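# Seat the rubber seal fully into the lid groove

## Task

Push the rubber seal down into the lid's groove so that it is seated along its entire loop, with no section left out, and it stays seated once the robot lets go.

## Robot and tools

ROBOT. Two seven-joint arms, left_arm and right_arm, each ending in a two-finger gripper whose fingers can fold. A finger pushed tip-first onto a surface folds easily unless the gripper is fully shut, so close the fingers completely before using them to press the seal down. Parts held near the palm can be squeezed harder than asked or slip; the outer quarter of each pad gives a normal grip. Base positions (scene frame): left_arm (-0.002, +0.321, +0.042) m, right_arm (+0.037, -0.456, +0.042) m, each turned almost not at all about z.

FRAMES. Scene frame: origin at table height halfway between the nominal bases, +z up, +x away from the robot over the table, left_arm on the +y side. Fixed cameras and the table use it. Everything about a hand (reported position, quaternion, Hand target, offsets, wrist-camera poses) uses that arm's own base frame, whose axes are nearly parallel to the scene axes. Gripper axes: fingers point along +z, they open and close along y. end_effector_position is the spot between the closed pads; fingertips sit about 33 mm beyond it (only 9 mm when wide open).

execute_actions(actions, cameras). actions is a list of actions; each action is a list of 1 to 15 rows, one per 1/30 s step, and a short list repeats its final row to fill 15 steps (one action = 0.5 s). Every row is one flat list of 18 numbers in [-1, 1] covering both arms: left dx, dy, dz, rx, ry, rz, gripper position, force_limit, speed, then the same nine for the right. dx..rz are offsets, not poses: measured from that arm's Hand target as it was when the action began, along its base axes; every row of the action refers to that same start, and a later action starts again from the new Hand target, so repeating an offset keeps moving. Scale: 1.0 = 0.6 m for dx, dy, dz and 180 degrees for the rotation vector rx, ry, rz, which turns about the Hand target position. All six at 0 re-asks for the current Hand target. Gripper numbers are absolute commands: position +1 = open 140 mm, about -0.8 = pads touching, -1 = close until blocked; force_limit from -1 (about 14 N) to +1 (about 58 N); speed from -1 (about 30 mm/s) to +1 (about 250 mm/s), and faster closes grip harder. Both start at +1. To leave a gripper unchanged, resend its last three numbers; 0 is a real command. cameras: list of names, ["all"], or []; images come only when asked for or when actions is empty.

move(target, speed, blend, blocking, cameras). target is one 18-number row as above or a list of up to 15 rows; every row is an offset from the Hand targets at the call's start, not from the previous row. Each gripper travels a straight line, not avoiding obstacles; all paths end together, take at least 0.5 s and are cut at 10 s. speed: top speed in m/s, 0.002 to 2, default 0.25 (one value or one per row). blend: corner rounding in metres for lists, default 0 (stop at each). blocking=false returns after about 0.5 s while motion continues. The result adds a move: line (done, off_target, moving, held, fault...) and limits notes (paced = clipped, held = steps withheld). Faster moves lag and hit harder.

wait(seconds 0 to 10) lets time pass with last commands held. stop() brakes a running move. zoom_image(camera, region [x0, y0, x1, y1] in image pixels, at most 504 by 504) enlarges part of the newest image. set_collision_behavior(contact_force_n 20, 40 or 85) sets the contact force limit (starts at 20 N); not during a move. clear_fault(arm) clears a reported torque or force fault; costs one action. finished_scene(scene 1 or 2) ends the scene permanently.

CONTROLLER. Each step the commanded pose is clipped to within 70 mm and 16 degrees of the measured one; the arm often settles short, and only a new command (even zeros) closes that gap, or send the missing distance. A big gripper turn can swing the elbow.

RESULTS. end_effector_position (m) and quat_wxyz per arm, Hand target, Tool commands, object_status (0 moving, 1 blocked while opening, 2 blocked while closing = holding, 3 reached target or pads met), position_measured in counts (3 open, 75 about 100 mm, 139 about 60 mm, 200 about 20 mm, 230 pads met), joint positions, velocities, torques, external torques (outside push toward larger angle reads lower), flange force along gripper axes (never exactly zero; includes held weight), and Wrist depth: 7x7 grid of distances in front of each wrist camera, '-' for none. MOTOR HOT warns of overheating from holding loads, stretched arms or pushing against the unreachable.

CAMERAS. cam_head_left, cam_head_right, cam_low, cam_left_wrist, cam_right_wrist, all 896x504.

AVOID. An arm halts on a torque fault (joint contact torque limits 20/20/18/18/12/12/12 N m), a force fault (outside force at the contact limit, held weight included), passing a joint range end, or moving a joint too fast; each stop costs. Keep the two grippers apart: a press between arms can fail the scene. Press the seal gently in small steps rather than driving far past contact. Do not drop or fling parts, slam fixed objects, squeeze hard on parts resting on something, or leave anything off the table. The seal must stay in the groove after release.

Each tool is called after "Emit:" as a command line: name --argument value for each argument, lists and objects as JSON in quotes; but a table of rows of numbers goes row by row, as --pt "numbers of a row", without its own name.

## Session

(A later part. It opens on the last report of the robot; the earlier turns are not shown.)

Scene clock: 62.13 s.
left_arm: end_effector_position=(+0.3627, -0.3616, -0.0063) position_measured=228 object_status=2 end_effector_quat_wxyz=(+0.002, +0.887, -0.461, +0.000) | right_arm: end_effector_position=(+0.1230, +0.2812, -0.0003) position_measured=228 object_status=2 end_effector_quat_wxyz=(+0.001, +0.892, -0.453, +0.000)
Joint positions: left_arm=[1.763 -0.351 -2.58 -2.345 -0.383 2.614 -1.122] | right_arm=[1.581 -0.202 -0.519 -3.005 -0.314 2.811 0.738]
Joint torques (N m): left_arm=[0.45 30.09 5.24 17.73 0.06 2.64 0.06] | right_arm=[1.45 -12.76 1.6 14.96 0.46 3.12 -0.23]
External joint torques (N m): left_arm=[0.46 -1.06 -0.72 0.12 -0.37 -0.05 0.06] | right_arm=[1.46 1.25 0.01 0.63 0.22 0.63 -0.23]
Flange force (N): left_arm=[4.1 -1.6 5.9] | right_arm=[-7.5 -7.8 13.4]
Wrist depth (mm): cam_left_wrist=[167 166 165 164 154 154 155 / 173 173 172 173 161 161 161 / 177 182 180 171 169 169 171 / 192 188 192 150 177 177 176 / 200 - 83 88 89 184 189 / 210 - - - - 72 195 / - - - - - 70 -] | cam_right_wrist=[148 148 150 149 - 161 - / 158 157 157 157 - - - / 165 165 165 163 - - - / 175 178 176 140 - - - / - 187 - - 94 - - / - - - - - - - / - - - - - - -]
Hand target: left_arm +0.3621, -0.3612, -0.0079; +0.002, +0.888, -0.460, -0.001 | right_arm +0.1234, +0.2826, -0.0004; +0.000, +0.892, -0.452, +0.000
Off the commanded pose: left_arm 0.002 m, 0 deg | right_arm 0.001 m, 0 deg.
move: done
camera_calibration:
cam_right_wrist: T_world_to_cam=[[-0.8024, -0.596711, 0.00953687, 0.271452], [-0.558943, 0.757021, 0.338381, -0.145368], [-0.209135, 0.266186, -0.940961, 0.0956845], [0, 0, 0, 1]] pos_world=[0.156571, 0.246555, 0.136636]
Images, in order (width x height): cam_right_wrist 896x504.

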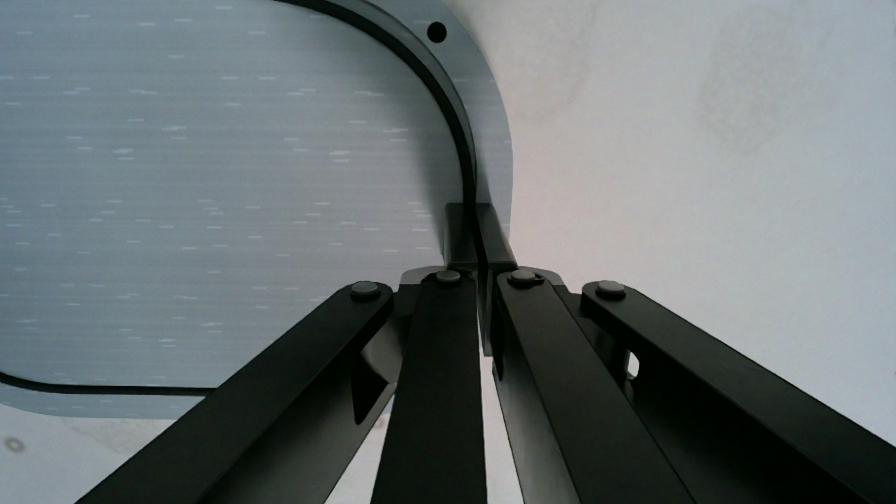

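Emit:
move --target '[0,0,0,0,0,0,-1,0,-1, 0,0,0.0,0,0,0,-0.64,0,-1]' --cameras '["cam_right_wrist"]'

Emit:
zoom_image --camera "cam_right_wrist" --region '[350, 0, 600, 250]'

Scene clock: 63.07 s.
left_arm: end_effector_position=(+0.3627, -0.3616, -0.0063) position_measured=228 object_status=2 end_effector_quat_wxyz=(+0.002, +0.887, -0.461, +0.000) | right_arm: end_effector_position=(+0.1232, +0.2820, -0.0001) position_measured=210 object_status=0 end_effector_quat_wxyz=(+0.000, +0.891, -0.453, +0.000)
Joint positions: left_arm=[1.763 -0.351 -2.58 -2.345 -0.383 2.614 -1.122] | right_arm=[1.583 -0.201 -0.522 -3.004 -0.314 2.814 0.738]
Joint torques (N m): left_arm=[0.51 30.14 5.17 17.8 0.05 2.64 0.06] | right_arm=[1.3 -13.52 1.35 14.7 0.27 2.63 -0.18]
External joint torques (N m): left_arm=[0.6 -0.81 -0.68 0.35 -0.38 -0.02 0.06] | right_arm=[1.33 0.54 -0.22 0.33 0.02 0.12 -0.18]
Flange force (N): left_arm=[4.4 -1.9 5.6] | right_arm=[-4.9 -5.0 6.8]
Wrist depth (mm): cam_left_wrist=[- 166 165 164 155 155 155 / - 172 173 170 161 161 161 / 181 - 179 170 169 169 169 / 190 188 190 150 177 177 178 / 199 197 83 88 89 183 189 / 208 - - - - 72 194 / - - - - - 70 -] | cam_right_wrist=[148 148 150 - - - - / - 156 157 157 - - - / 166 166 166 166 - - - / 175 175 176 171 128 187 - / 187 185 - - - - - / - - - - - - - / - - - - - - -]
Hand target: left_arm +0.3621, -0.3612, -0.0079; +0.002, +0.888, -0.460, -0.001 | right_arm +0.1234, +0.2826, -0.0003; +0.000, +0.892, -0.452, +0.000
Off the commanded pose: left_arm 0.002 m, 0 deg | right_arm 0.001 m, 0 deg.
move: done
camera_calibration:
cam_right_wrist: T_world_to_cam=[[-0.802567, -0.59651, 0.00792378, 0.272162], [-0.558814, 0.756366, 0.340054, -0.145792], [-0.208839, 0.268488, -0.940372, 0.0948749], [0, 0, 0, 1]] pos_world=[0.156771, 0.247147, 0.136639]
Images, in order (width x height): cam_right_wrist 896x504.

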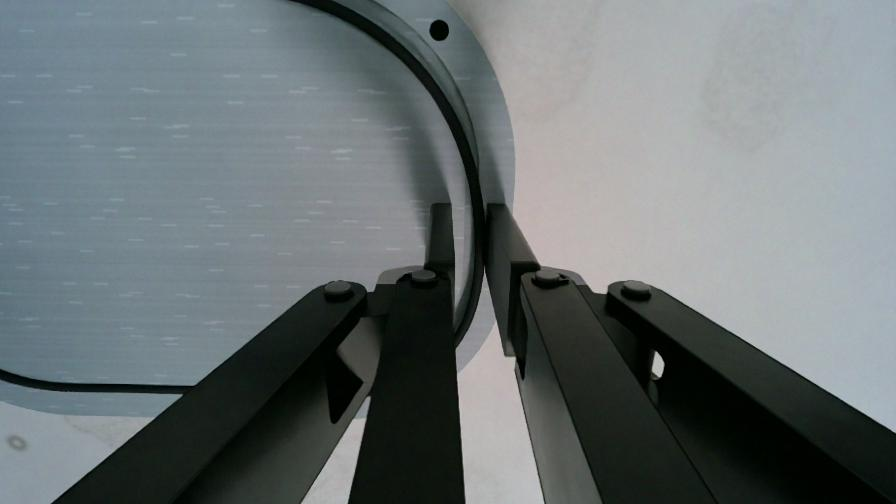

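Scaled by 2.016 from the camera's 896x504 image, which has a finer 1280x720 frame.

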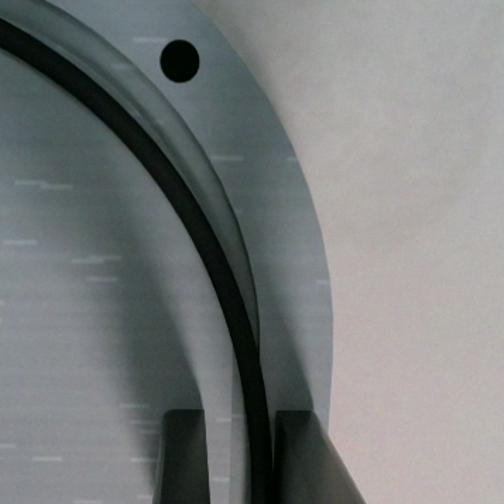

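Emit:
move --pt "0 0 0 0 0 0 -1 0 -1 0.0026 0.0019 0.0 0 0 0 -0.64 0 -1" --pt "0 0 0 0 0 0 -1 0 -1 0.0026 0.0019 0.025 0 0 0 -1 0 -0.5" --speed 0.04 --cameras '["cam_right_wrist"]'

Emit:
zoom_image --camera "cam_right_wrist" --region '[350, 0, 600, 250]'

Scene clock: 65.97 s.
left_arm: end_effector_position=(+0.3627, -0.3616, -0.0063) position_measured=228 object_status=2 end_effector_quat_wxyz=(+0.002, +0.887, -0.461, +0.000) | right_arm: end_effector_position=(+0.1244, +0.2835, +0.0141) position_measured=229 object_status=0 end_effector_quat_wxyz=(+0.000, +0.893, -0.450, +0.000)
Joint positions: left_arm=[1.763 -0.351 -2.58 -2.345 -0.383 2.614 -1.122] | right_arm=[1.558 -0.265 -0.503 -2.999 -0.332 2.745 0.741]
Joint torques (N m): left_arm=[0.52 30.1 5.19 17.82 0.06 2.64 0.09] | right_arm=[0.17 -14.15 1.75 15.85 0.31 2.23 0.11]
External joint torques (N m): left_arm=[0.56 -0.94 -0.72 0.36 -0.37 -0.01 0.09] | right_arm=[0.2 -0.98 -0.23 0.32 0.02 -0.28 0.11]
Flange force (N): left_arm=[4.6 -1.9 6.0] | right_arm=[0.7 1.3 -5.6]
Wrist depth (mm): cam_left_wrist=[- 165 165 164 155 155 155 / 175 173 173 171 161 161 162 / 179 181 181 169 169 169 169 / 189 189 190 135 177 177 177 / 200 199 83 88 89 185 188 / 210 - - - - 72 192 / - - - - - 70 -] | cam_right_wrist=[- 162 163 161 - 171 - / 169 169 168 167 - - - / - 180 180 178 - - - / - 191 191 141 - - - / 204 201 - - 94 - - / - - - - - - 231 / - - - - - - -]
Hand target: left_arm +0.3621, -0.3612, -0.0079; +0.002, +0.888, -0.460, -0.001 | right_arm +0.1249, +0.2837, +0.0147; +0.000, +0.892, -0.452, +0.000
Off the commanded pose: left_arm 0.002 m, 0 deg | right_arm 0.001 m, 0 deg.
move: done
camera_calibration:
cam_right_wrist: T_world_to_cam=[[-0.79874, -0.60162, 0.00820473, 0.274867], [-0.563479, 0.752745, 0.340391, -0.149461], [-0.210962, 0.267261, -0.940248, 0.108717], [0, 0, 0, 1]] pos_world=[0.158264, 0.248816, 0.150841]
Images, in order (width x height): cam_right_wrist 896x504.

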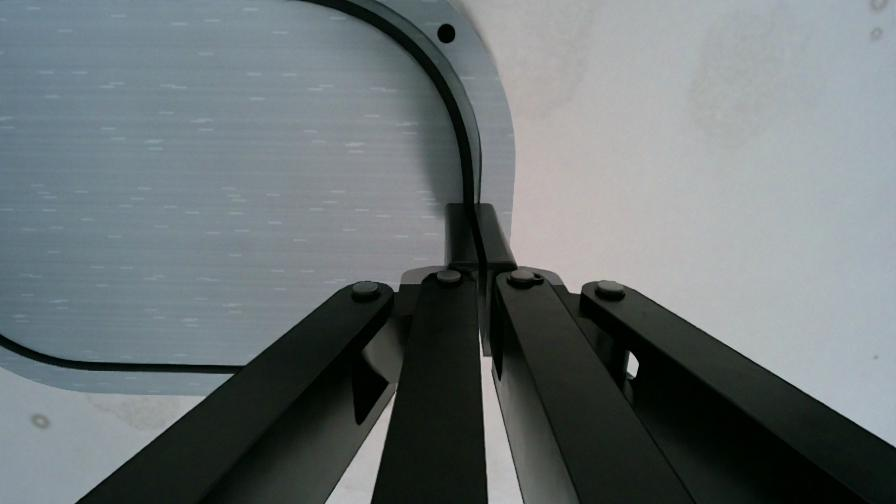

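Scaled by 2.016 from the camera's 896x504 image, which has a finer 1280x720 frame.

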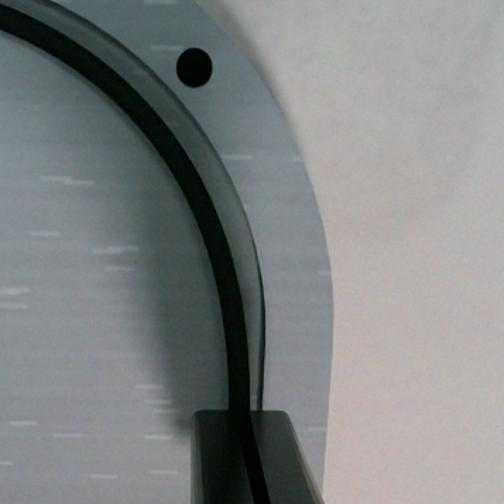

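Emit:
wait --seconds 1 --cameras '["cam_low"]'

Emit:
zoom_image --camera "cam_low" --region '[370, 190, 500, 275]'

Scene clock: 67.27 s.
left_arm: end_effector_position=(+0.3627, -0.3616, -0.0063) position_measured=228 object_status=2 end_effector_quat_wxyz=(+0.002, +0.887, -0.461, +0.000) | right_arm: end_effector_position=(+0.1244, +0.2835, +0.0141) position_measured=229 object_status=2 end_effector_quat_wxyz=(+0.000, +0.893, -0.450, +0.000)
Joint positions: left_arm=[1.763 -0.351 -2.58 -2.345 -0.383 2.614 -1.122] | right_arm=[1.558 -0.265 -0.503 -2.999 -0.332 2.745 0.741]
Joint torques (N m): left_arm=[0.5 30.13 5.19 17.77 0.07 2.66 0.07] | right_arm=[0.37 -14.12 2.52 15.8 0.3 2.24 0.17]
External joint torques (N m): left_arm=[0.45 -0.95 -0.81 0.26 -0.35 -0.01 0.07] | right_arm=[0.35 -1.02 0.5 0.29 0.02 -0.27 0.17]
Flange force (N): left_arm=[4.3 -1.6 5.9] | right_arm=[-0.4 2.8 -6.4]
Wrist depth (mm): cam_left_wrist=[- 165 164 164 155 155 155 / 175 174 173 171 160 162 161 / 181 179 181 170 168 169 169 / 190 190 188 150 176 177 177 / 198 199 82 88 89 183 186 / 210 - - - - 72 195 / - - - - - 70 -] | cam_right_wrist=[161 164 163 162 - - - / 168 170 170 170 - - - / 181 182 181 180 192 - - / 190 190 189 140 - - - / 203 202 - - 94 - - / - - - - - - - / - - - - - - -]
Hand target: left_arm +0.3621, -0.3612, -0.0079; +0.002, +0.888, -0.460, -0.001 | right_arm +0.1249, +0.2837, +0.0147; +0.000, +0.892, -0.452, +0.000
Tool commands: left_gripper/position=-1.0 left_gripper/force_limit=+0.0 left_gripper/speed=-1.0 right_gripper/position=-1.0 right_gripper/force_limit=+0.0 right_gripper/speed=-0.5
Off the commanded pose: left_arm 0.002 m, 0 deg | right_arm 0.001 m, 0 deg.
wait: 1.00 s; at rest from the start
Images, in order (width x height): cam_low 896x504.

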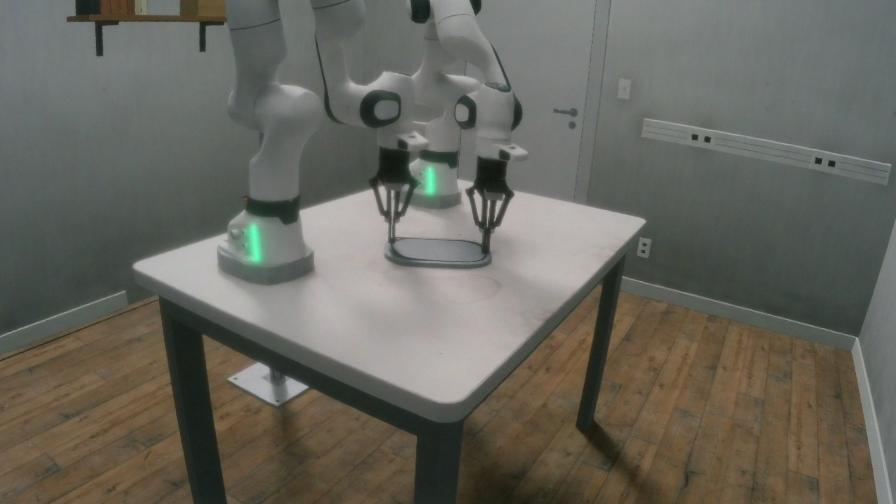

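Scaled by 3.877 from the camera's 896x504 image, which has a finer 1280x720 frame.

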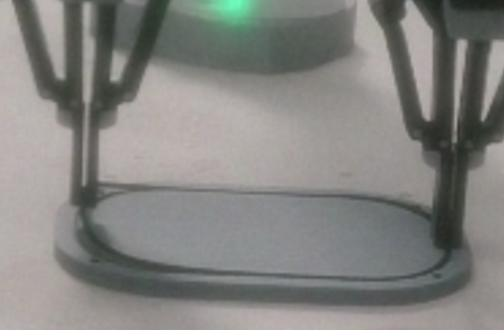

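Emit:
move --pt "0 0 0 0 0 0 -1 0 -1 0 0 -0.0215 0 0 0 -1 0 -0.5" --pt "0 0 0 0 0 0 -1 0 -1 0 0 -0.0215 0 0 0 -0.4 0 -0.5" --pt "0 0 0 0 0 0 -1 0 -1 0 0 0.0 0 0 0 -0.4 0 -0.5" --speed 0.04 --cameras '["cam_right_wrist"]'

Emit:
zoom_image --camera "cam_right_wrist" --region '[300, 0, 600, 300]'

Scene clock: 70.40 s.
left_arm: end_effector_position=(+0.3627, -0.3616, -0.0063) position_measured=228 object_status=2 end_effector_quat_wxyz=(+0.002, +0.887, -0.461, +0.000) | right_arm: end_effector_position=(+0.1244, +0.2838, +0.0141) position_measured=179 object_status=3 end_effector_quat_wxyz=(+0.000, +0.893, -0.450, -0.001)
Joint positions: left_arm=[1.763 -0.351 -2.58 -2.345 -0.383 2.614 -1.122] | right_arm=[1.559 -0.265 -0.504 -2.999 -0.331 2.746 0.741]
Joint velocities: left_arm=[within noise] | right_arm=[0 0 0.002 -0.002 0.001 -0.005 0]
Joint torques (N m): left_arm=[0.57 30.11 5.18 17.82 0.08 2.64 0.07] | right_arm=[0.15 -14.18 2.34 15.81 0.31 2.19 0.24]
External joint torques (N m): left_arm=[0.46 -0.91 -0.86 0.35 -0.34 -0.03 0.07] | right_arm=[0.12 -1.06 0.3 0.36 0.02 -0.31 0.24]
Flange force (N): left_arm=[4.6 -1.7 5.9] | right_arm=[0.4 2.8 -7.0]
Wrist depth (mm): cam_left_wrist=[165 165 167 164 154 155 155 / 173 173 173 172 161 161 162 / 181 181 178 170 169 169 169 / 192 190 193 150 177 177 178 / 201 197 83 88 89 185 188 / 210 - - - - 72 195 / - - - - - 70 -] | cam_right_wrist=[161 161 163 160 - - - / 168 168 170 168 - - - / 180 182 177 178 - - - / 190 190 191 188 126 - - / - 197 87 - - - - / - - - - - - - / - - - - - - -]
Hand target: left_arm +0.3621, -0.3612, -0.0079; +0.002, +0.888, -0.460, -0.001 | right_arm +0.1249, +0.2837, +0.0147; +0.000, +0.892, -0.452, +0.000
Off the commanded pose: left_arm 0.002 m, 0 deg | right_arm 0.001 m, 0 deg.
move: done
camera_calibration:
cam_right_wrist: T_world_to_cam=[[-0.799041, -0.601224, 0.00797934, 0.274911], [-0.562979, 0.752741, 0.341227, -0.149739], [-0.21116, 0.268162, -0.939947, 0.108455], [0, 0, 0, 1]] pos_world=[0.158266, 0.248914, 0.150844]
Images, in order (width x height): cam_right_wrist 896x504.

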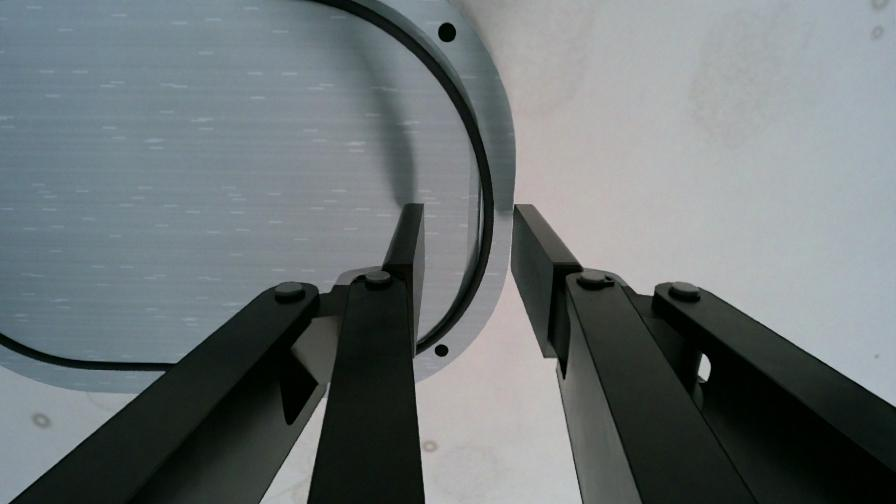

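Scaled by 1.680 from the camera's 896x504 image, which has a finer 1280x720 frame.

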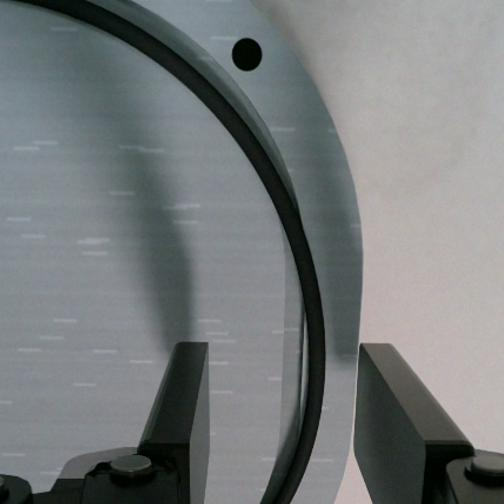

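Emit:
move --pt "0 0 0 0 0 0 -1 0 -1 0 0 0.0 0 0 0 -1 0 0.0" --pt "0 0 0 0 0 0 -1 0 -1 -0.013 -0.0097 0.0 0 0 0 -1 0 0.0" --pt "0 0 0 0 0 0 -1 0 -1 -0.013 -0.0097 -0.0155 0 0 0 -1 0 0" --speed 0.03 --cameras '["cam_right_wrist"]'

Emit:
zoom_image --camera "cam_right_wrist" --region '[300, 0, 600, 300]'

Scene clock: 73.60 s.
left_arm: end_effector_position=(+0.3627, -0.3616, -0.0063) position_measured=228 object_status=2 end_effector_quat_wxyz=(+0.002, +0.887, -0.461, +0.000) | right_arm: end_effector_position=(+0.1178, +0.2785, +0.0059) position_measured=233 object_status=3 end_effector_quat_wxyz=(+0.002, +0.892, -0.451, +0.000)
Joint positions: left_arm=[1.763 -0.351 -2.58 -2.345 -0.383 2.614 -1.122] | right_arm=[1.601 -0.249 -0.547 -3.016 -0.365 2.776 0.777]
Joint velocities: left_arm=[within noise] | right_arm=[0 0 0.001 0 -0.001 0.001 0.007]
Joint torques (N m): left_arm=[0.51 30.17 5.14 17.81 0.06 2.64 0.1] | right_arm=[1.44 -12.96 1.71 14.91 0.06 2.67 0.18]
External joint torques (N m): left_arm=[0.4 -0.85 -0.92 0.32 -0.36 -0.03 0.1] | right_arm=[1.37 -0.15 -0.37 0.21 -0.2 0.18 0.18]
Flange force (N): left_arm=[4.4 -1.6 5.9] | right_arm=[-3.6 -1.9 2.5]
Wrist depth (mm): cam_left_wrist=[167 165 164 164 155 155 155 / 173 172 174 164 161 161 161 / 180 179 180 169 169 169 169 / 189 193 192 150 175 177 179 / 201 196 83 88 89 185 188 / 208 - - - - 72 195 / - - - - - 70 -] | cam_right_wrist=[153 154 155 157 - - - / 161 162 162 162 - - - / 171 171 172 172 - - - / 182 182 182 140 - - - / 193 191 - - 94 - - / - - - - - - - / - - - - - - -]
Hand target: left_arm +0.3621, -0.3612, -0.0079; +0.002, +0.888, -0.460, -0.001 | right_arm +0.1171, +0.2779, +0.0054; +0.000, +0.892, -0.452, +0.000
Off the commanded pose: left_arm 0.002 m, 0 deg | right_arm 0.001 m, 0 deg.
joint sent to its limit (right arm) — joint 4 (elbow), lower limit, where the elbow is as bent as it goes. The joint targets still meet the commanded pose.
move: done
camera_calibration:
cam_right_wrist: T_world_to_cam=[[-0.800038, -0.599851, 0.0108482, 0.266321], [-0.561369, 0.754848, 0.339219, -0.147507], [-0.211669, 0.265298, -0.940645, 0.101628], [0, 0, 0, 1]] pos_world=[0.151773, 0.244137, 0.142744]
Images, in order (width x height): cam_right_wrist 896x504.

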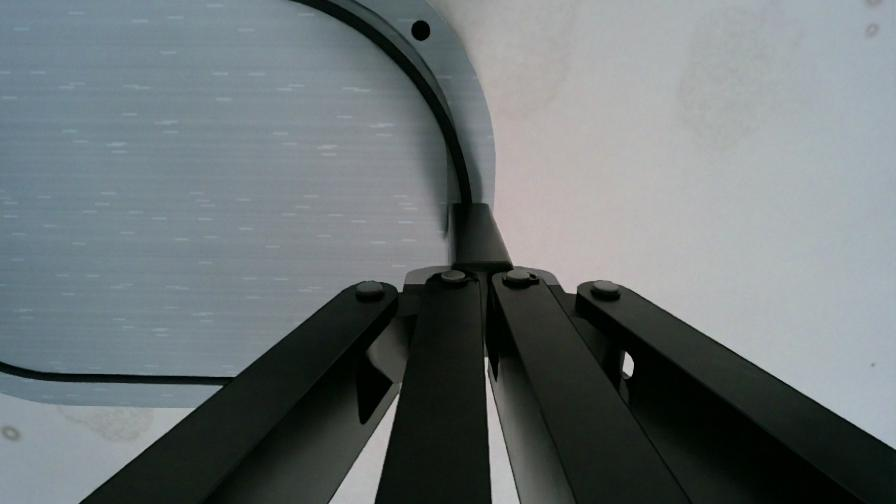

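Scaled by 1.680 from the camera's 896x504 image, which has a finer 1280x720 frame.

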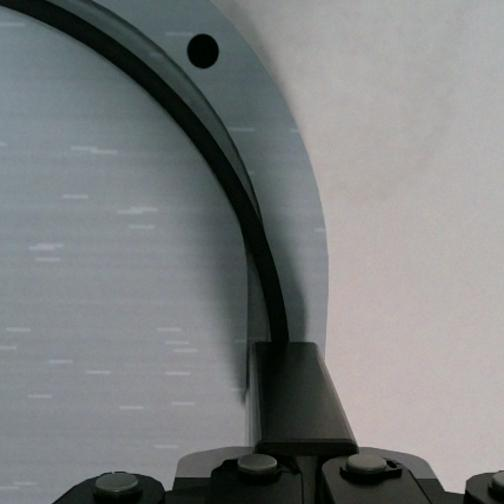

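Emit:
move --pt "0 0 0 0 0 0 -1 0 -1 0 0 -0.005 0 0 0 -1 0 0.0" --pt "0 0 0 0 0 0 -1 0 -1 0.0081 0.006 -0.006 0 0 0 -1 0 0.0" --speed 0.01 --cameras '["cam_right_wrist"]'

Emit:
zoom_image --camera "cam_right_wrist" --region '[300, 0, 600, 300]'

Scene clock: 75.57 s.
left_arm: end_effector_position=(+0.3627, -0.3616, -0.0063) position_measured=228 object_status=2 end_effector_quat_wxyz=(+0.002, +0.887, -0.461, +0.000) | right_arm: end_effector_position=(+0.1234, +0.2828, +0.0034) position_measured=233 object_status=3 end_effector_quat_wxyz=(-0.002, +0.891, -0.454, +0.000)
Joint positions: left_arm=[1.763 -0.351 -2.58 -2.345 -0.383 2.615 -1.122] | right_arm=[1.633 -0.225 -0.59 -3.004 -0.374 2.797 0.78]
Joint velocities: left_arm=[within noise] | right_arm=[0.002 -0.002 -0.002 0 -0.001 0 -0.005]
Joint torques (N m): left_arm=[0.45 30.13 5.22 17.76 0.08 2.65 0.05] | right_arm=[2.32 -11.18 1.97 13.27 0.53 2.71 -0.33]
External joint torques (N m): left_arm=[0.58 -0.85 -0.6 0.26 -0.36 -0.02 0.05] | right_arm=[2.28 1.94 -0.08 -1.25 0.27 0.19 -0.32]
Flange force (N): left_arm=[4.0 -1.8 5.4] | right_arm=[-8.8 -7.2 17.2]
Wrist depth (mm): cam_left_wrist=[- 165 166 164 156 155 154 / 173 173 173 169 161 161 161 / 180 181 181 170 169 169 169 / 190 188 190 150 177 178 177 / 200 199 83 88 89 185 188 / - - - - - 72 195 / - - - - - 70 -] | cam_right_wrist=[153 152 152 155 163 - - / 160 160 160 161 - - - / 169 169 169 166 - - - / 180 - 179 141 - 192 - / 191 - - - 94 - - / - - - - - - - / - - - - - - -]
Hand target: left_arm +0.3621, -0.3612, -0.0079; +0.002, +0.888, -0.460, -0.001 | right_arm +0.1220, +0.2815, +0.0018; +0.000, +0.892, -0.452, +0.000
Off the commanded pose: left_arm 0.002 m, 0 deg | right_arm 0.003 m, 0 deg.
move: done
camera_calibration:
cam_right_wrist: T_world_to_cam=[[-0.803765, -0.594933, 0.00412473, 0.272436], [-0.557871, 0.756067, 0.342262, -0.147459], [-0.206741, 0.272797, -0.939596, 0.0965206], [0, 0, 0, 1]] pos_world=[0.156667, 0.247239, 0.140036]
Images, in order (width x height): cam_right_wrist 896x504.

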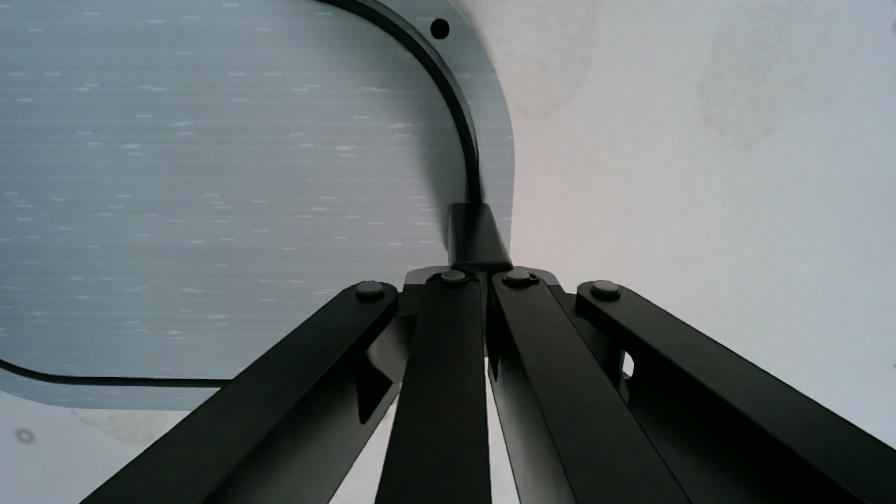

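Scaled by 1.680 from the camera's 896x504 image, which has a finer 1280x720 frame.

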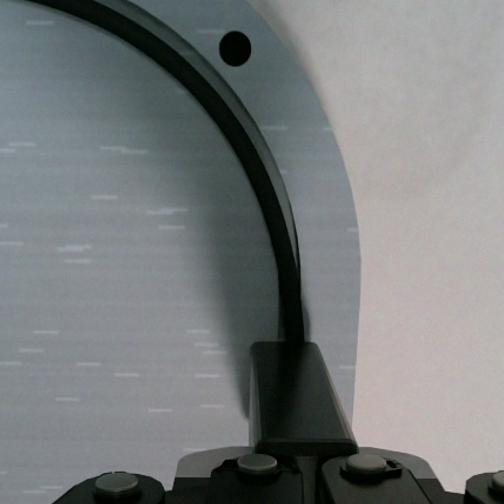

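Emit:
move --pt "0 0 0 0 0 0 -1 0 -1 0.002 0.0015 -0.002 0 0 0 -1 0 0.0" --pt "0 0 0 0 0 0 -1 0 -1 0.003 0.0024 -0.005 0 0 0 -1 0 0.0" --speed 0.01 --cameras '["cam_right_wrist"]'

Emit:
zoom_image --camera "cam_right_wrist" --region '[300, 0, 600, 300]'

Scene clock: 77.13 s.
left_arm: end_effector_position=(+0.3627, -0.3617, -0.0063) position_measured=228 object_status=2 end_effector_quat_wxyz=(+0.002, +0.887, -0.461, +0.000) | right_arm: end_effector_position=(+0.1250, +0.2839, +0.0004) position_measured=233 object_status=3 end_effector_quat_wxyz=(-0.001, +0.891, -0.454, +0.000)
Joint positions: left_arm=[1.763 -0.351 -2.581 -2.345 -0.383 2.615 -1.122] | right_arm=[1.655 -0.206 -0.612 -2.997 -0.367 2.81 0.773]
Joint torques (N m): left_arm=[0.56 30.11 5.21 17.78 0.13 2.61 0.07] | right_arm=[2.27 -11.05 2.51 13.02 0.61 3 -0.21]
External joint torques (N m): left_arm=[0.53 -0.87 -0.75 0.34 -0.3 -0.05 0.07] | right_arm=[2.25 2.29 0.56 -1.35 0.36 0.47 -0.21]
Flange force (N): left_arm=[4.4 -1.7 5.5] | right_arm=[-10.2 -6.6 20.4]
Wrist depth (mm): cam_left_wrist=[165 166 166 164 156 155 156 / - 173 173 172 161 161 162 / 181 184 181 171 169 169 169 / 190 190 190 150 177 177 177 / 200 199 83 88 89 184 188 / 208 - - - - 72 194 / - - - - - 70 -] | cam_right_wrist=[- 149 149 150 - - - / 157 156 157 157 - - - / 166 168 167 166 - - - / 174 176 176 141 - - - / 185 188 - - 94 - - / - - - - - - - / - - - - - - -]
Hand target: left_arm +0.3621, -0.3612, -0.0079; +0.002, +0.888, -0.460, -0.001 | right_arm +0.1238, +0.2829, -0.0012; +0.000, +0.892, -0.452, +0.000
Off the commanded pose: left_arm 0.002 m, 0 deg | right_arm 0.002 m, 0 deg.
move: done
camera_calibration:
cam_right_wrist: T_world_to_cam=[[-0.803606, -0.595139, 0.00521525, 0.274468], [-0.557919, 0.756342, 0.341574, -0.14647], [-0.207229, 0.271582, -0.93984, 0.0942051], [0, 0, 0, 1]] pos_world=[0.158368, 0.248543, 0.137137]
Images, in order (width x height): cam_right_wrist 896x504.

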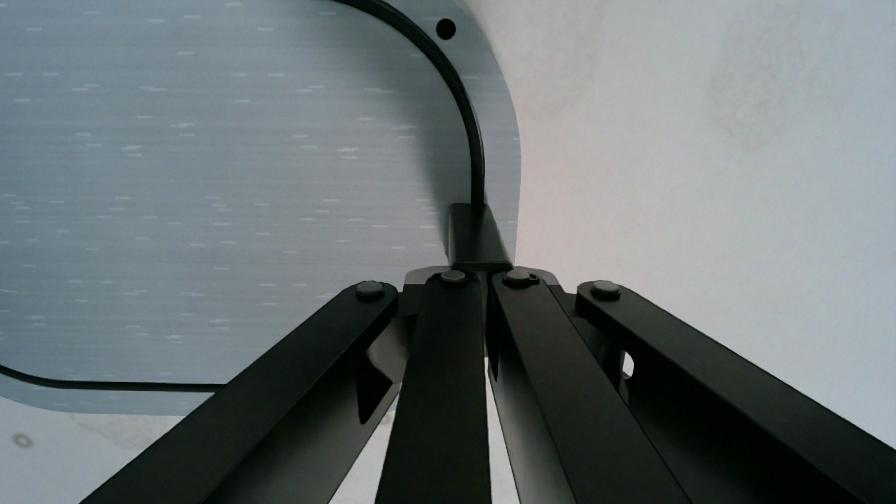

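Scaled by 1.680 from the camera's 896x504 image, which has a finer 1280x720 frame.

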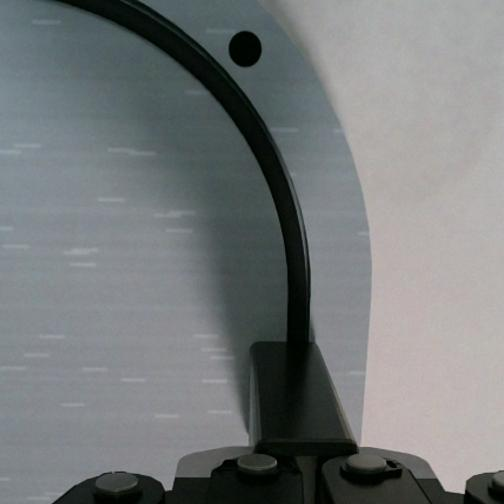

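Emit:
move --target '[0,0,0,0,0,0,-1,0,-1, 0,0,0.05,0,0,0,-1,0,0.0]' --speed 0.05 --cameras '["cam_right_wrist"]'

Emit:
zoom_image --camera "cam_right_wrist" --region '[300, 0, 600, 300]'

Scene clock: 78.70 s.
left_arm: end_effector_position=(+0.3627, -0.3617, -0.0063) position_measured=228 object_status=2 end_effector_quat_wxyz=(+0.002, +0.887, -0.461, +0.000) | right_arm: end_effector_position=(+0.1234, +0.2832, +0.0283) position_measured=233 object_status=3 end_effector_quat_wxyz=(+0.000, +0.893, -0.450, +0.000)
Joint positions: left_arm=[1.763 -0.351 -2.581 -2.345 -0.383 2.615 -1.122] | right_arm=[1.595 -0.344 -0.555 -2.997 -0.399 2.67 0.788]
Joint velocities: left_arm=[within noise] | right_arm=[-0.001 -0.001 0.001 0.002 0.001 -0.003 0]
Joint torques (N m): left_arm=[0.48 30.16 5.27 17.77 0.14 2.62 0.05] | right_arm=[0.71 -12.39 3.28 16.66 0.36 2.29 0.19]
External joint torques (N m): left_arm=[0.34 -0.82 -0.8 0.34 -0.28 -0.04 0.05] | right_arm=[0.71 -1.09 0.46 0.32 0.02 -0.2 0.19]
Flange force (N): left_arm=[4.2 -1.3 5.1] | right_arm=[-1.1 2.7 -5.9]
Wrist depth (mm): cam_left_wrist=[165 166 166 165 156 155 156 / - 174 172 173 161 162 162 / 181 180 181 171 169 171 169 / - 190 190 150 178 177 176 / 199 198 83 88 89 185 188 / - - - - - 72 68 / - - - - - 70 -] | cam_right_wrist=[173 174 174 176 - - - / 183 183 183 183 - - - / 195 194 194 194 - - 207 / 208 205 206 140 - - - / 216 216 - - 94 - - / - - - - - - - / - - - - - - -]
Hand target: left_arm +0.3621, -0.3612, -0.0079; +0.002, +0.888, -0.460, -0.001 | right_arm +0.1238, +0.2829, +0.0288; +0.000, +0.892, -0.452, +0.000
Off the commanded pose: left_arm 0.002 m, 0 deg | right_arm 0.001 m, 0 deg.
move: done
camera_calibration:
cam_right_wrist: T_world_to_cam=[[-0.798091, -0.602493, 0.00730906, 0.273965], [-0.564391, 0.751757, 0.341063, -0.154273], [-0.210983, 0.268074, -0.940012, 0.121729], [0, 0, 0, 1]] pos_world=[0.157262, 0.248406, 0.165041]
Images, in order (width x height): cam_right_wrist 896x504.

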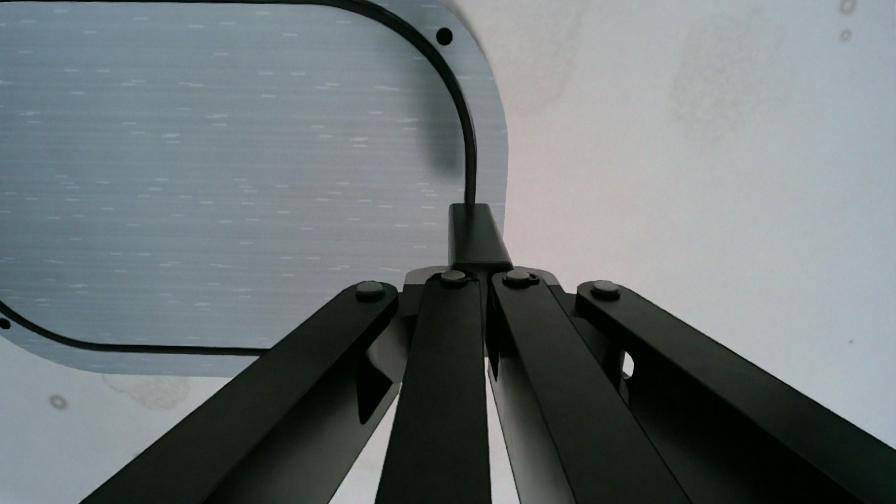

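Scaled by 1.680 from the camera's 896x504 image, which has a finer 1280x720 frame.

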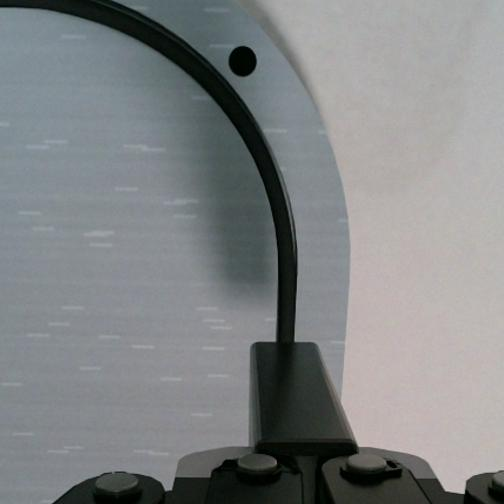

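Emit:
move --target '[0,0,0,0,0,0,-1,0,-1, 0.05,-0.14,0.22,0,0,0,-1,0,0.0]' --cameras '["cam_right_wrist"]'

Emit:
zoom_image --camera "cam_right_wrist" --region '[60, 0, 564, 320]'

Scene clock: 80.77 s.
left_arm: end_effector_position=(+0.3627, -0.3617, -0.0063) position_measured=228 object_status=2 end_effector_quat_wxyz=(+0.002, +0.887, -0.461, +0.000) | right_arm: end_effector_position=(+0.1551, +0.1997, +0.1615) position_measured=233 object_status=3 end_effector_quat_wxyz=(-0.001, +0.890, -0.455, +0.000)
Joint positions: left_arm=[1.763 -0.351 -2.581 -2.345 -0.383 2.615 -1.122] | right_arm=[1.336 -1.059 -0.46 -2.995 -0.431 1.952 0.64]
Joint velocities: left_arm=[within noise] | right_arm=[0 0 0.001 -0.002 0 -0.004 -0.004]
Joint torques (N m): left_arm=[0.54 30.11 5.33 17.73 0.13 2.59 0.06] | right_arm=[1.4 1.42 5.58 22.67 0.75 2.24 -0.3]
External joint torques (N m): left_arm=[0.69 -0.98 -0.47 0.19 -0.3 -0.08 0.06] | right_arm=[1.42 -1.11 -0.35 0.02 0.05 -0.3 -0.3]
Flange force (N): left_arm=[4.1 -2.0 5.4] | right_arm=[0.4 4.1 -3.0]
Wrist depth (mm): cam_left_wrist=[162 166 164 164 156 154 155 / - 177 173 170 162 161 161 / - 183 178 170 169 169 169 / - 192 - 136 177 176 177 / - 195 82 88 89 185 188 / - - - - - 72 193 / - - - - - 70 -] | cam_right_wrist=[- - 297 - - 287 229 / - - - - - 279 233 / - 315 337 - - 333 281 / 319 - - 115 - - - / 263 - - - 94 - 389 / - - - - - - 396 / - - - - - - -]
Hand target: left_arm +0.3621, -0.3612, -0.0079; +0.002, +0.888, -0.460, -0.001 | right_arm +0.1538, +0.1989, +0.1608; +0.000, +0.892, -0.452, +0.000
Off the commanded pose: left_arm 0.002 m, 0 deg | right_arm 0.002 m, 0 deg.
move: done
camera_calibration:
cam_right_wrist: T_world_to_cam=[[-0.805193, -0.592997, 0.0044145, 0.247657], [-0.556331, 0.757943, 0.340614, -0.121472], [-0.205329, 0.271804, -0.940193, 0.274357], [0, 0, 0, 1]] pos_world=[0.188167, 0.164358, 0.29823]
Images, in order (width x height): cam_right_wrist 896x504.

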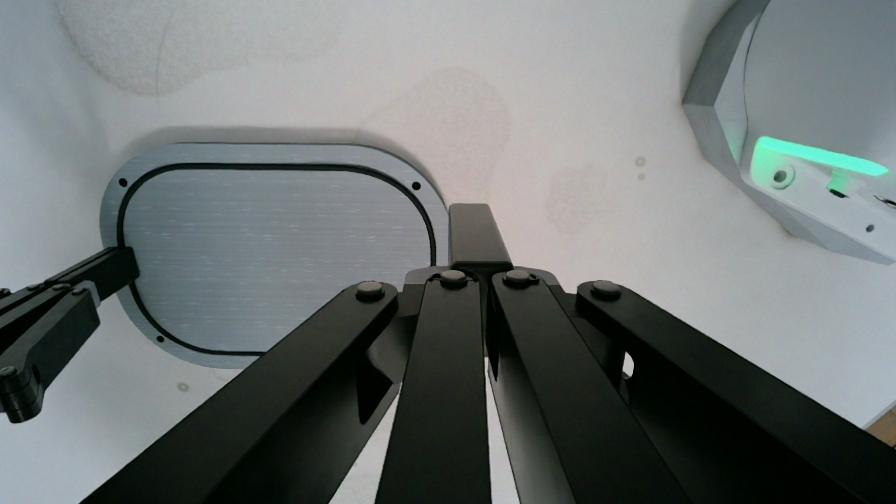

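Scaled by 1.000.

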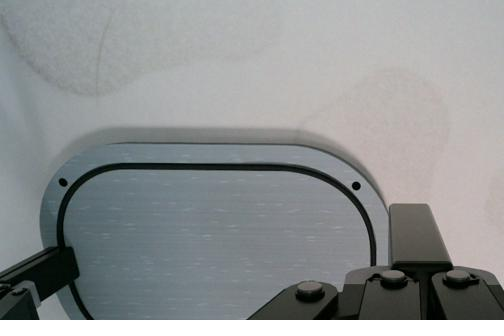

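Emit:
move --pt "0 0 0 0 0 0 -0.5 0 -1 0 0 0 0 0 0 -1 0 0.0" --pt "0 0 0.06 0 0 0 -0.5 0 -1 0 0 0.0 0 0 0 -1 0 0.0" --speed 0.05 --cameras '["cam_left_wrist","cam_right_wrist"]'

Emit:
zoom_image --camera "cam_left_wrist" --region '[350, 0, 750, 400]'

Scene clock: 83.63 s.
left_arm: end_effector_position=(+0.3629, -0.3619, +0.0279) position_measured=192 object_status=3 end_effector_quat_wxyz=(+0.003, +0.887, -0.462, +0.000) | right_arm: end_effector_position=(+0.1550, +0.1996, +0.1614) position_measured=233 object_status=3 end_effector_quat_wxyz=(-0.001, +0.891, -0.454, +0.000)
Joint positions: left_arm=[1.696 -0.268 -2.498 -2.351 -0.298 2.548 -1.18] | right_arm=[1.336 -1.059 -0.46 -2.995 -0.431 1.952 0.639]
Joint velocities: left_arm=[0.001 0.001 0 0 0 -0.001 -0.007] | right_arm=[within noise]
Joint torques (N m): left_arm=[-0.22 28.54 5.58 18.85 0.73 2.38 -0.23] | right_arm=[1.29 1.45 5.66 22.63 0.73 2.22 -0.25]
External joint torques (N m): left_arm=[-0.25 0.22 0.51 -0.02 0.25 -0.29 -0.23] | right_arm=[1.29 -1.08 -0.27 0.03 0.04 -0.31 -0.25]
Flange force (N): left_arm=[-1.6 1.0 -3.6] | right_arm=[0.5 4.2 -3.0]
Wrist depth (mm): cam_left_wrist=[197 197 196 - 187 185 189 / 206 206 206 204 195 196 195 / - - 213 213 204 203 203 / 227 226 - 175 210 215 214 / 234 235 93 114 100 95 224 / 247 - 76 - - 73 231 / - - - - - - -] | cam_right_wrist=[- 302 - - - 265 227 / - - - - - 282 230 / - - - - - 288 269 / 342 - - 115 - - 314 / 259 - - - 94 - - / - - - - - - - / - - - - - - -]
Hand target: left_arm +0.3621, -0.3612, +0.0281; +0.002, +0.888, -0.460, -0.001 | right_arm +0.1538, +0.1989, +0.1608; +0.000, +0.892, -0.452, +0.000
Off the commanded pose: left_arm 0.001 m, 0 deg | right_arm 0.002 m, 0 deg.
move: done
camera_calibration:
cam_left_wrist: T_world_to_cam=[[-0.813984, -0.580701, 0.0146859, 0.0937605], [-0.546311, 0.773881, 0.320395, 0.478374], [-0.197419, 0.252773, -0.94717, 0.327973], [0, 0, 0, 1]] pos_world=[0.402409, -0.398661, 0.156001]
cam_right_wrist: T_world_to_cam=[[-0.80443, -0.594026, 0.00497502, 0.247454], [-0.55721, 0.757424, 0.340331, -0.121059], [-0.205934, 0.271001, -0.940292, 0.274661], [0, 0, 0, 1]] pos_world=[0.188166, 0.164254, 0.298231]
Images, in order (width x height): cam_left_wrist 896x504, cam_right_wrist 896x504.

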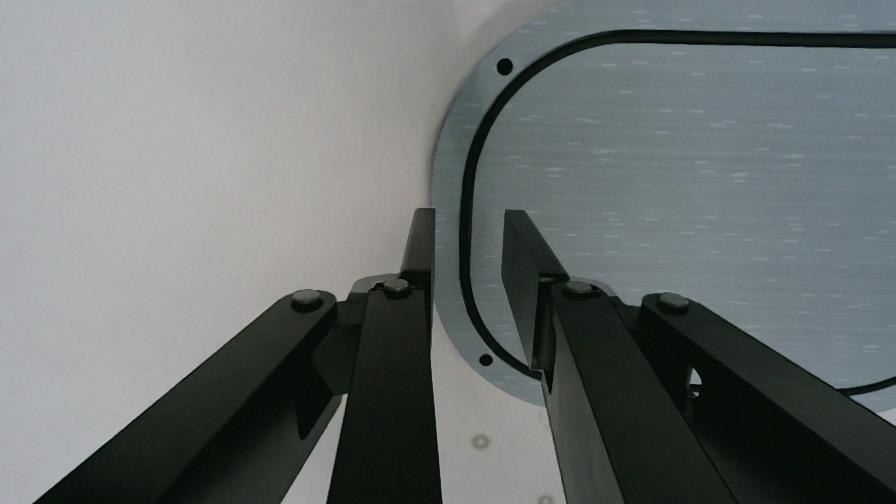

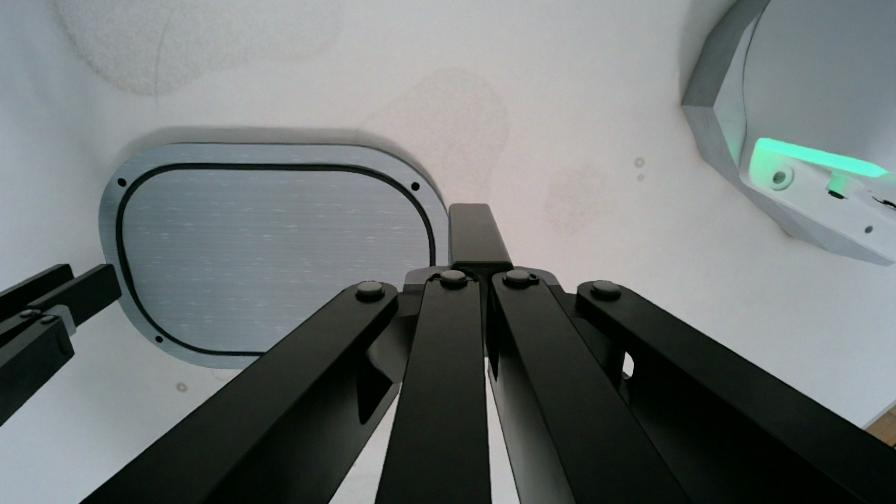

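Scaled by 1.260 from the camera's 896x504 image, which has a finer 1280x720 frame.

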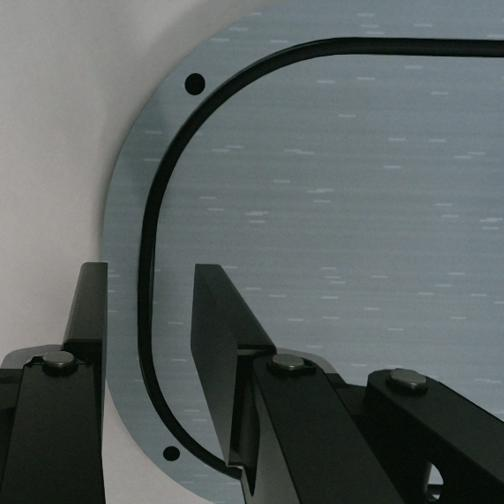

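Emit:
move --pt "0 0 0 0 0 0 -1 0 0 -0.0338 0.118 -0.215 0 0 0 -1 0 0" --pt "0 0 -0.0435 0 0 0 -1 0 0 -0.0338 0.118 -0.2547 0 0 0 -1 0 0" --pt "0 0 -0.0602 0 0 0 -1 0 0 -0.0338 0.118 -0.2697 0 0 0 -1 0 0" --speed '[0.15,0.1,0.015]' --cameras '["cam_left_wrist","cam_right_wrist"]'

Scene clock: 90.60 s.
left_arm: end_effector_position=(+0.3624, -0.3619, -0.0058) position_measured=233 object_status=3 end_effector_quat_wxyz=(+0.003, +0.889, -0.458, -0.001) | right_arm: end_effector_position=(+0.1339, +0.2706, +0.0007) position_measured=233 object_status=3 end_effector_quat_wxyz=(-0.001, +0.891, -0.454, +0.000)
Joint positions: left_arm=[1.768 -0.349 -2.585 -2.345 -0.38 2.614 -1.131] | right_arm=[1.734 -0.255 -0.791 -3.01 -0.533 2.784 0.836]
Joint velocities: left_arm=[0.001 0 -0.001 0 0 0.001 0.005] | right_arm=[0.002 0.002 -0.001 0 -0.001 0.004 0]
Joint torques (N m): left_arm=[0.74 28.96 4.68 17.77 0.17 2.88 0.38] | right_arm=[1.41 -7.14 2.68 12.75 0.38 3.15 -0.24]
External joint torques (N m): left_arm=[0.74 -2.12 -1.18 0.22 -0.27 0.21 0.38] | right_arm=[1.43 3.37 -0.23 -1.21 0.11 0.64 -0.24]
Flange force (N): left_arm=[6.9 -3.1 10.8] | right_arm=[-9.1 -10.7 28.3]
Wrist depth (mm): cam_left_wrist=[166 166 164 164 156 156 155 / - 173 - 165 162 162 162 / - 182 - 170 171 170 170 / 190 185 192 135 177 178 178 / 200 201 93 94 89 185 187 / 208 - 74 71 - 72 195 / - - - - - 69 -] | cam_right_wrist=[147 147 147 - - - - / 158 157 157 157 - - - / 166 166 166 164 - - - / 176 176 176 141 - - - / 187 188 - - 94 - - / - - - - - - - / - - - - - - -]
Hand target: left_arm +0.3621, -0.3612, -0.0081; +0.002, +0.888, -0.460, -0.001 | right_arm +0.1335, +0.2697, -0.0011; +0.000, +0.892, -0.452, +0.000
Off the commanded pose: left_arm 0.002 m, 0 deg | right_arm 0.002 m, 0 deg.
move: done
camera_calibration:
cam_left_wrist: T_world_to_cam=[[-0.809112, -0.587451, 0.0154435, 0.0896222], [-0.552355, 0.76922, 0.321255, 0.489479], [-0.200601, 0.251401, -0.946867, 0.296697], [0, 0, 0, 1]] pos_world=[0.402398, -0.398458, 0.122301]
cam_right_wrist: T_world_to_cam=[[-0.803201, -0.595678, 0.00603626, 0.273791], [-0.558204, 0.756134, 0.341569, -0.131434], [-0.20803, 0.270979, -0.939837, 0.100121], [0, 0, 0, 1]] pos_world=[0.16737, 0.235342, 0.137339]
Images, in order (width x height): cam_left_wrist 896x504, cam_right_wrist 896x504.

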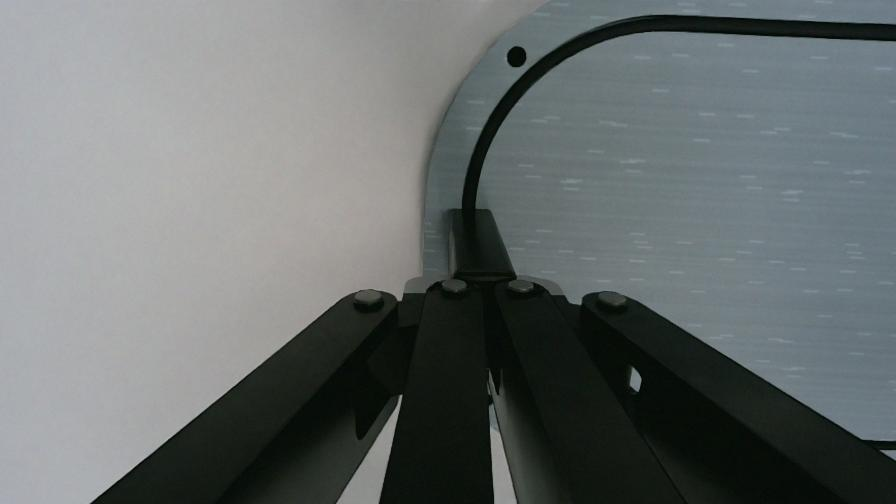

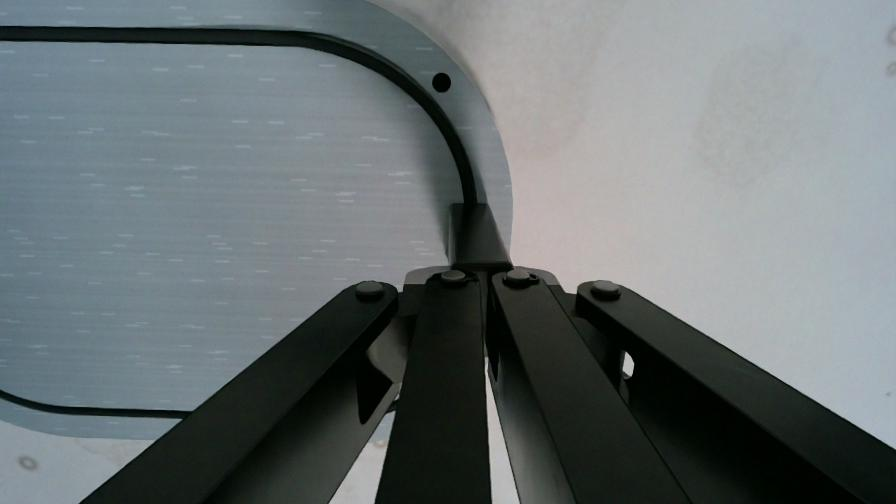

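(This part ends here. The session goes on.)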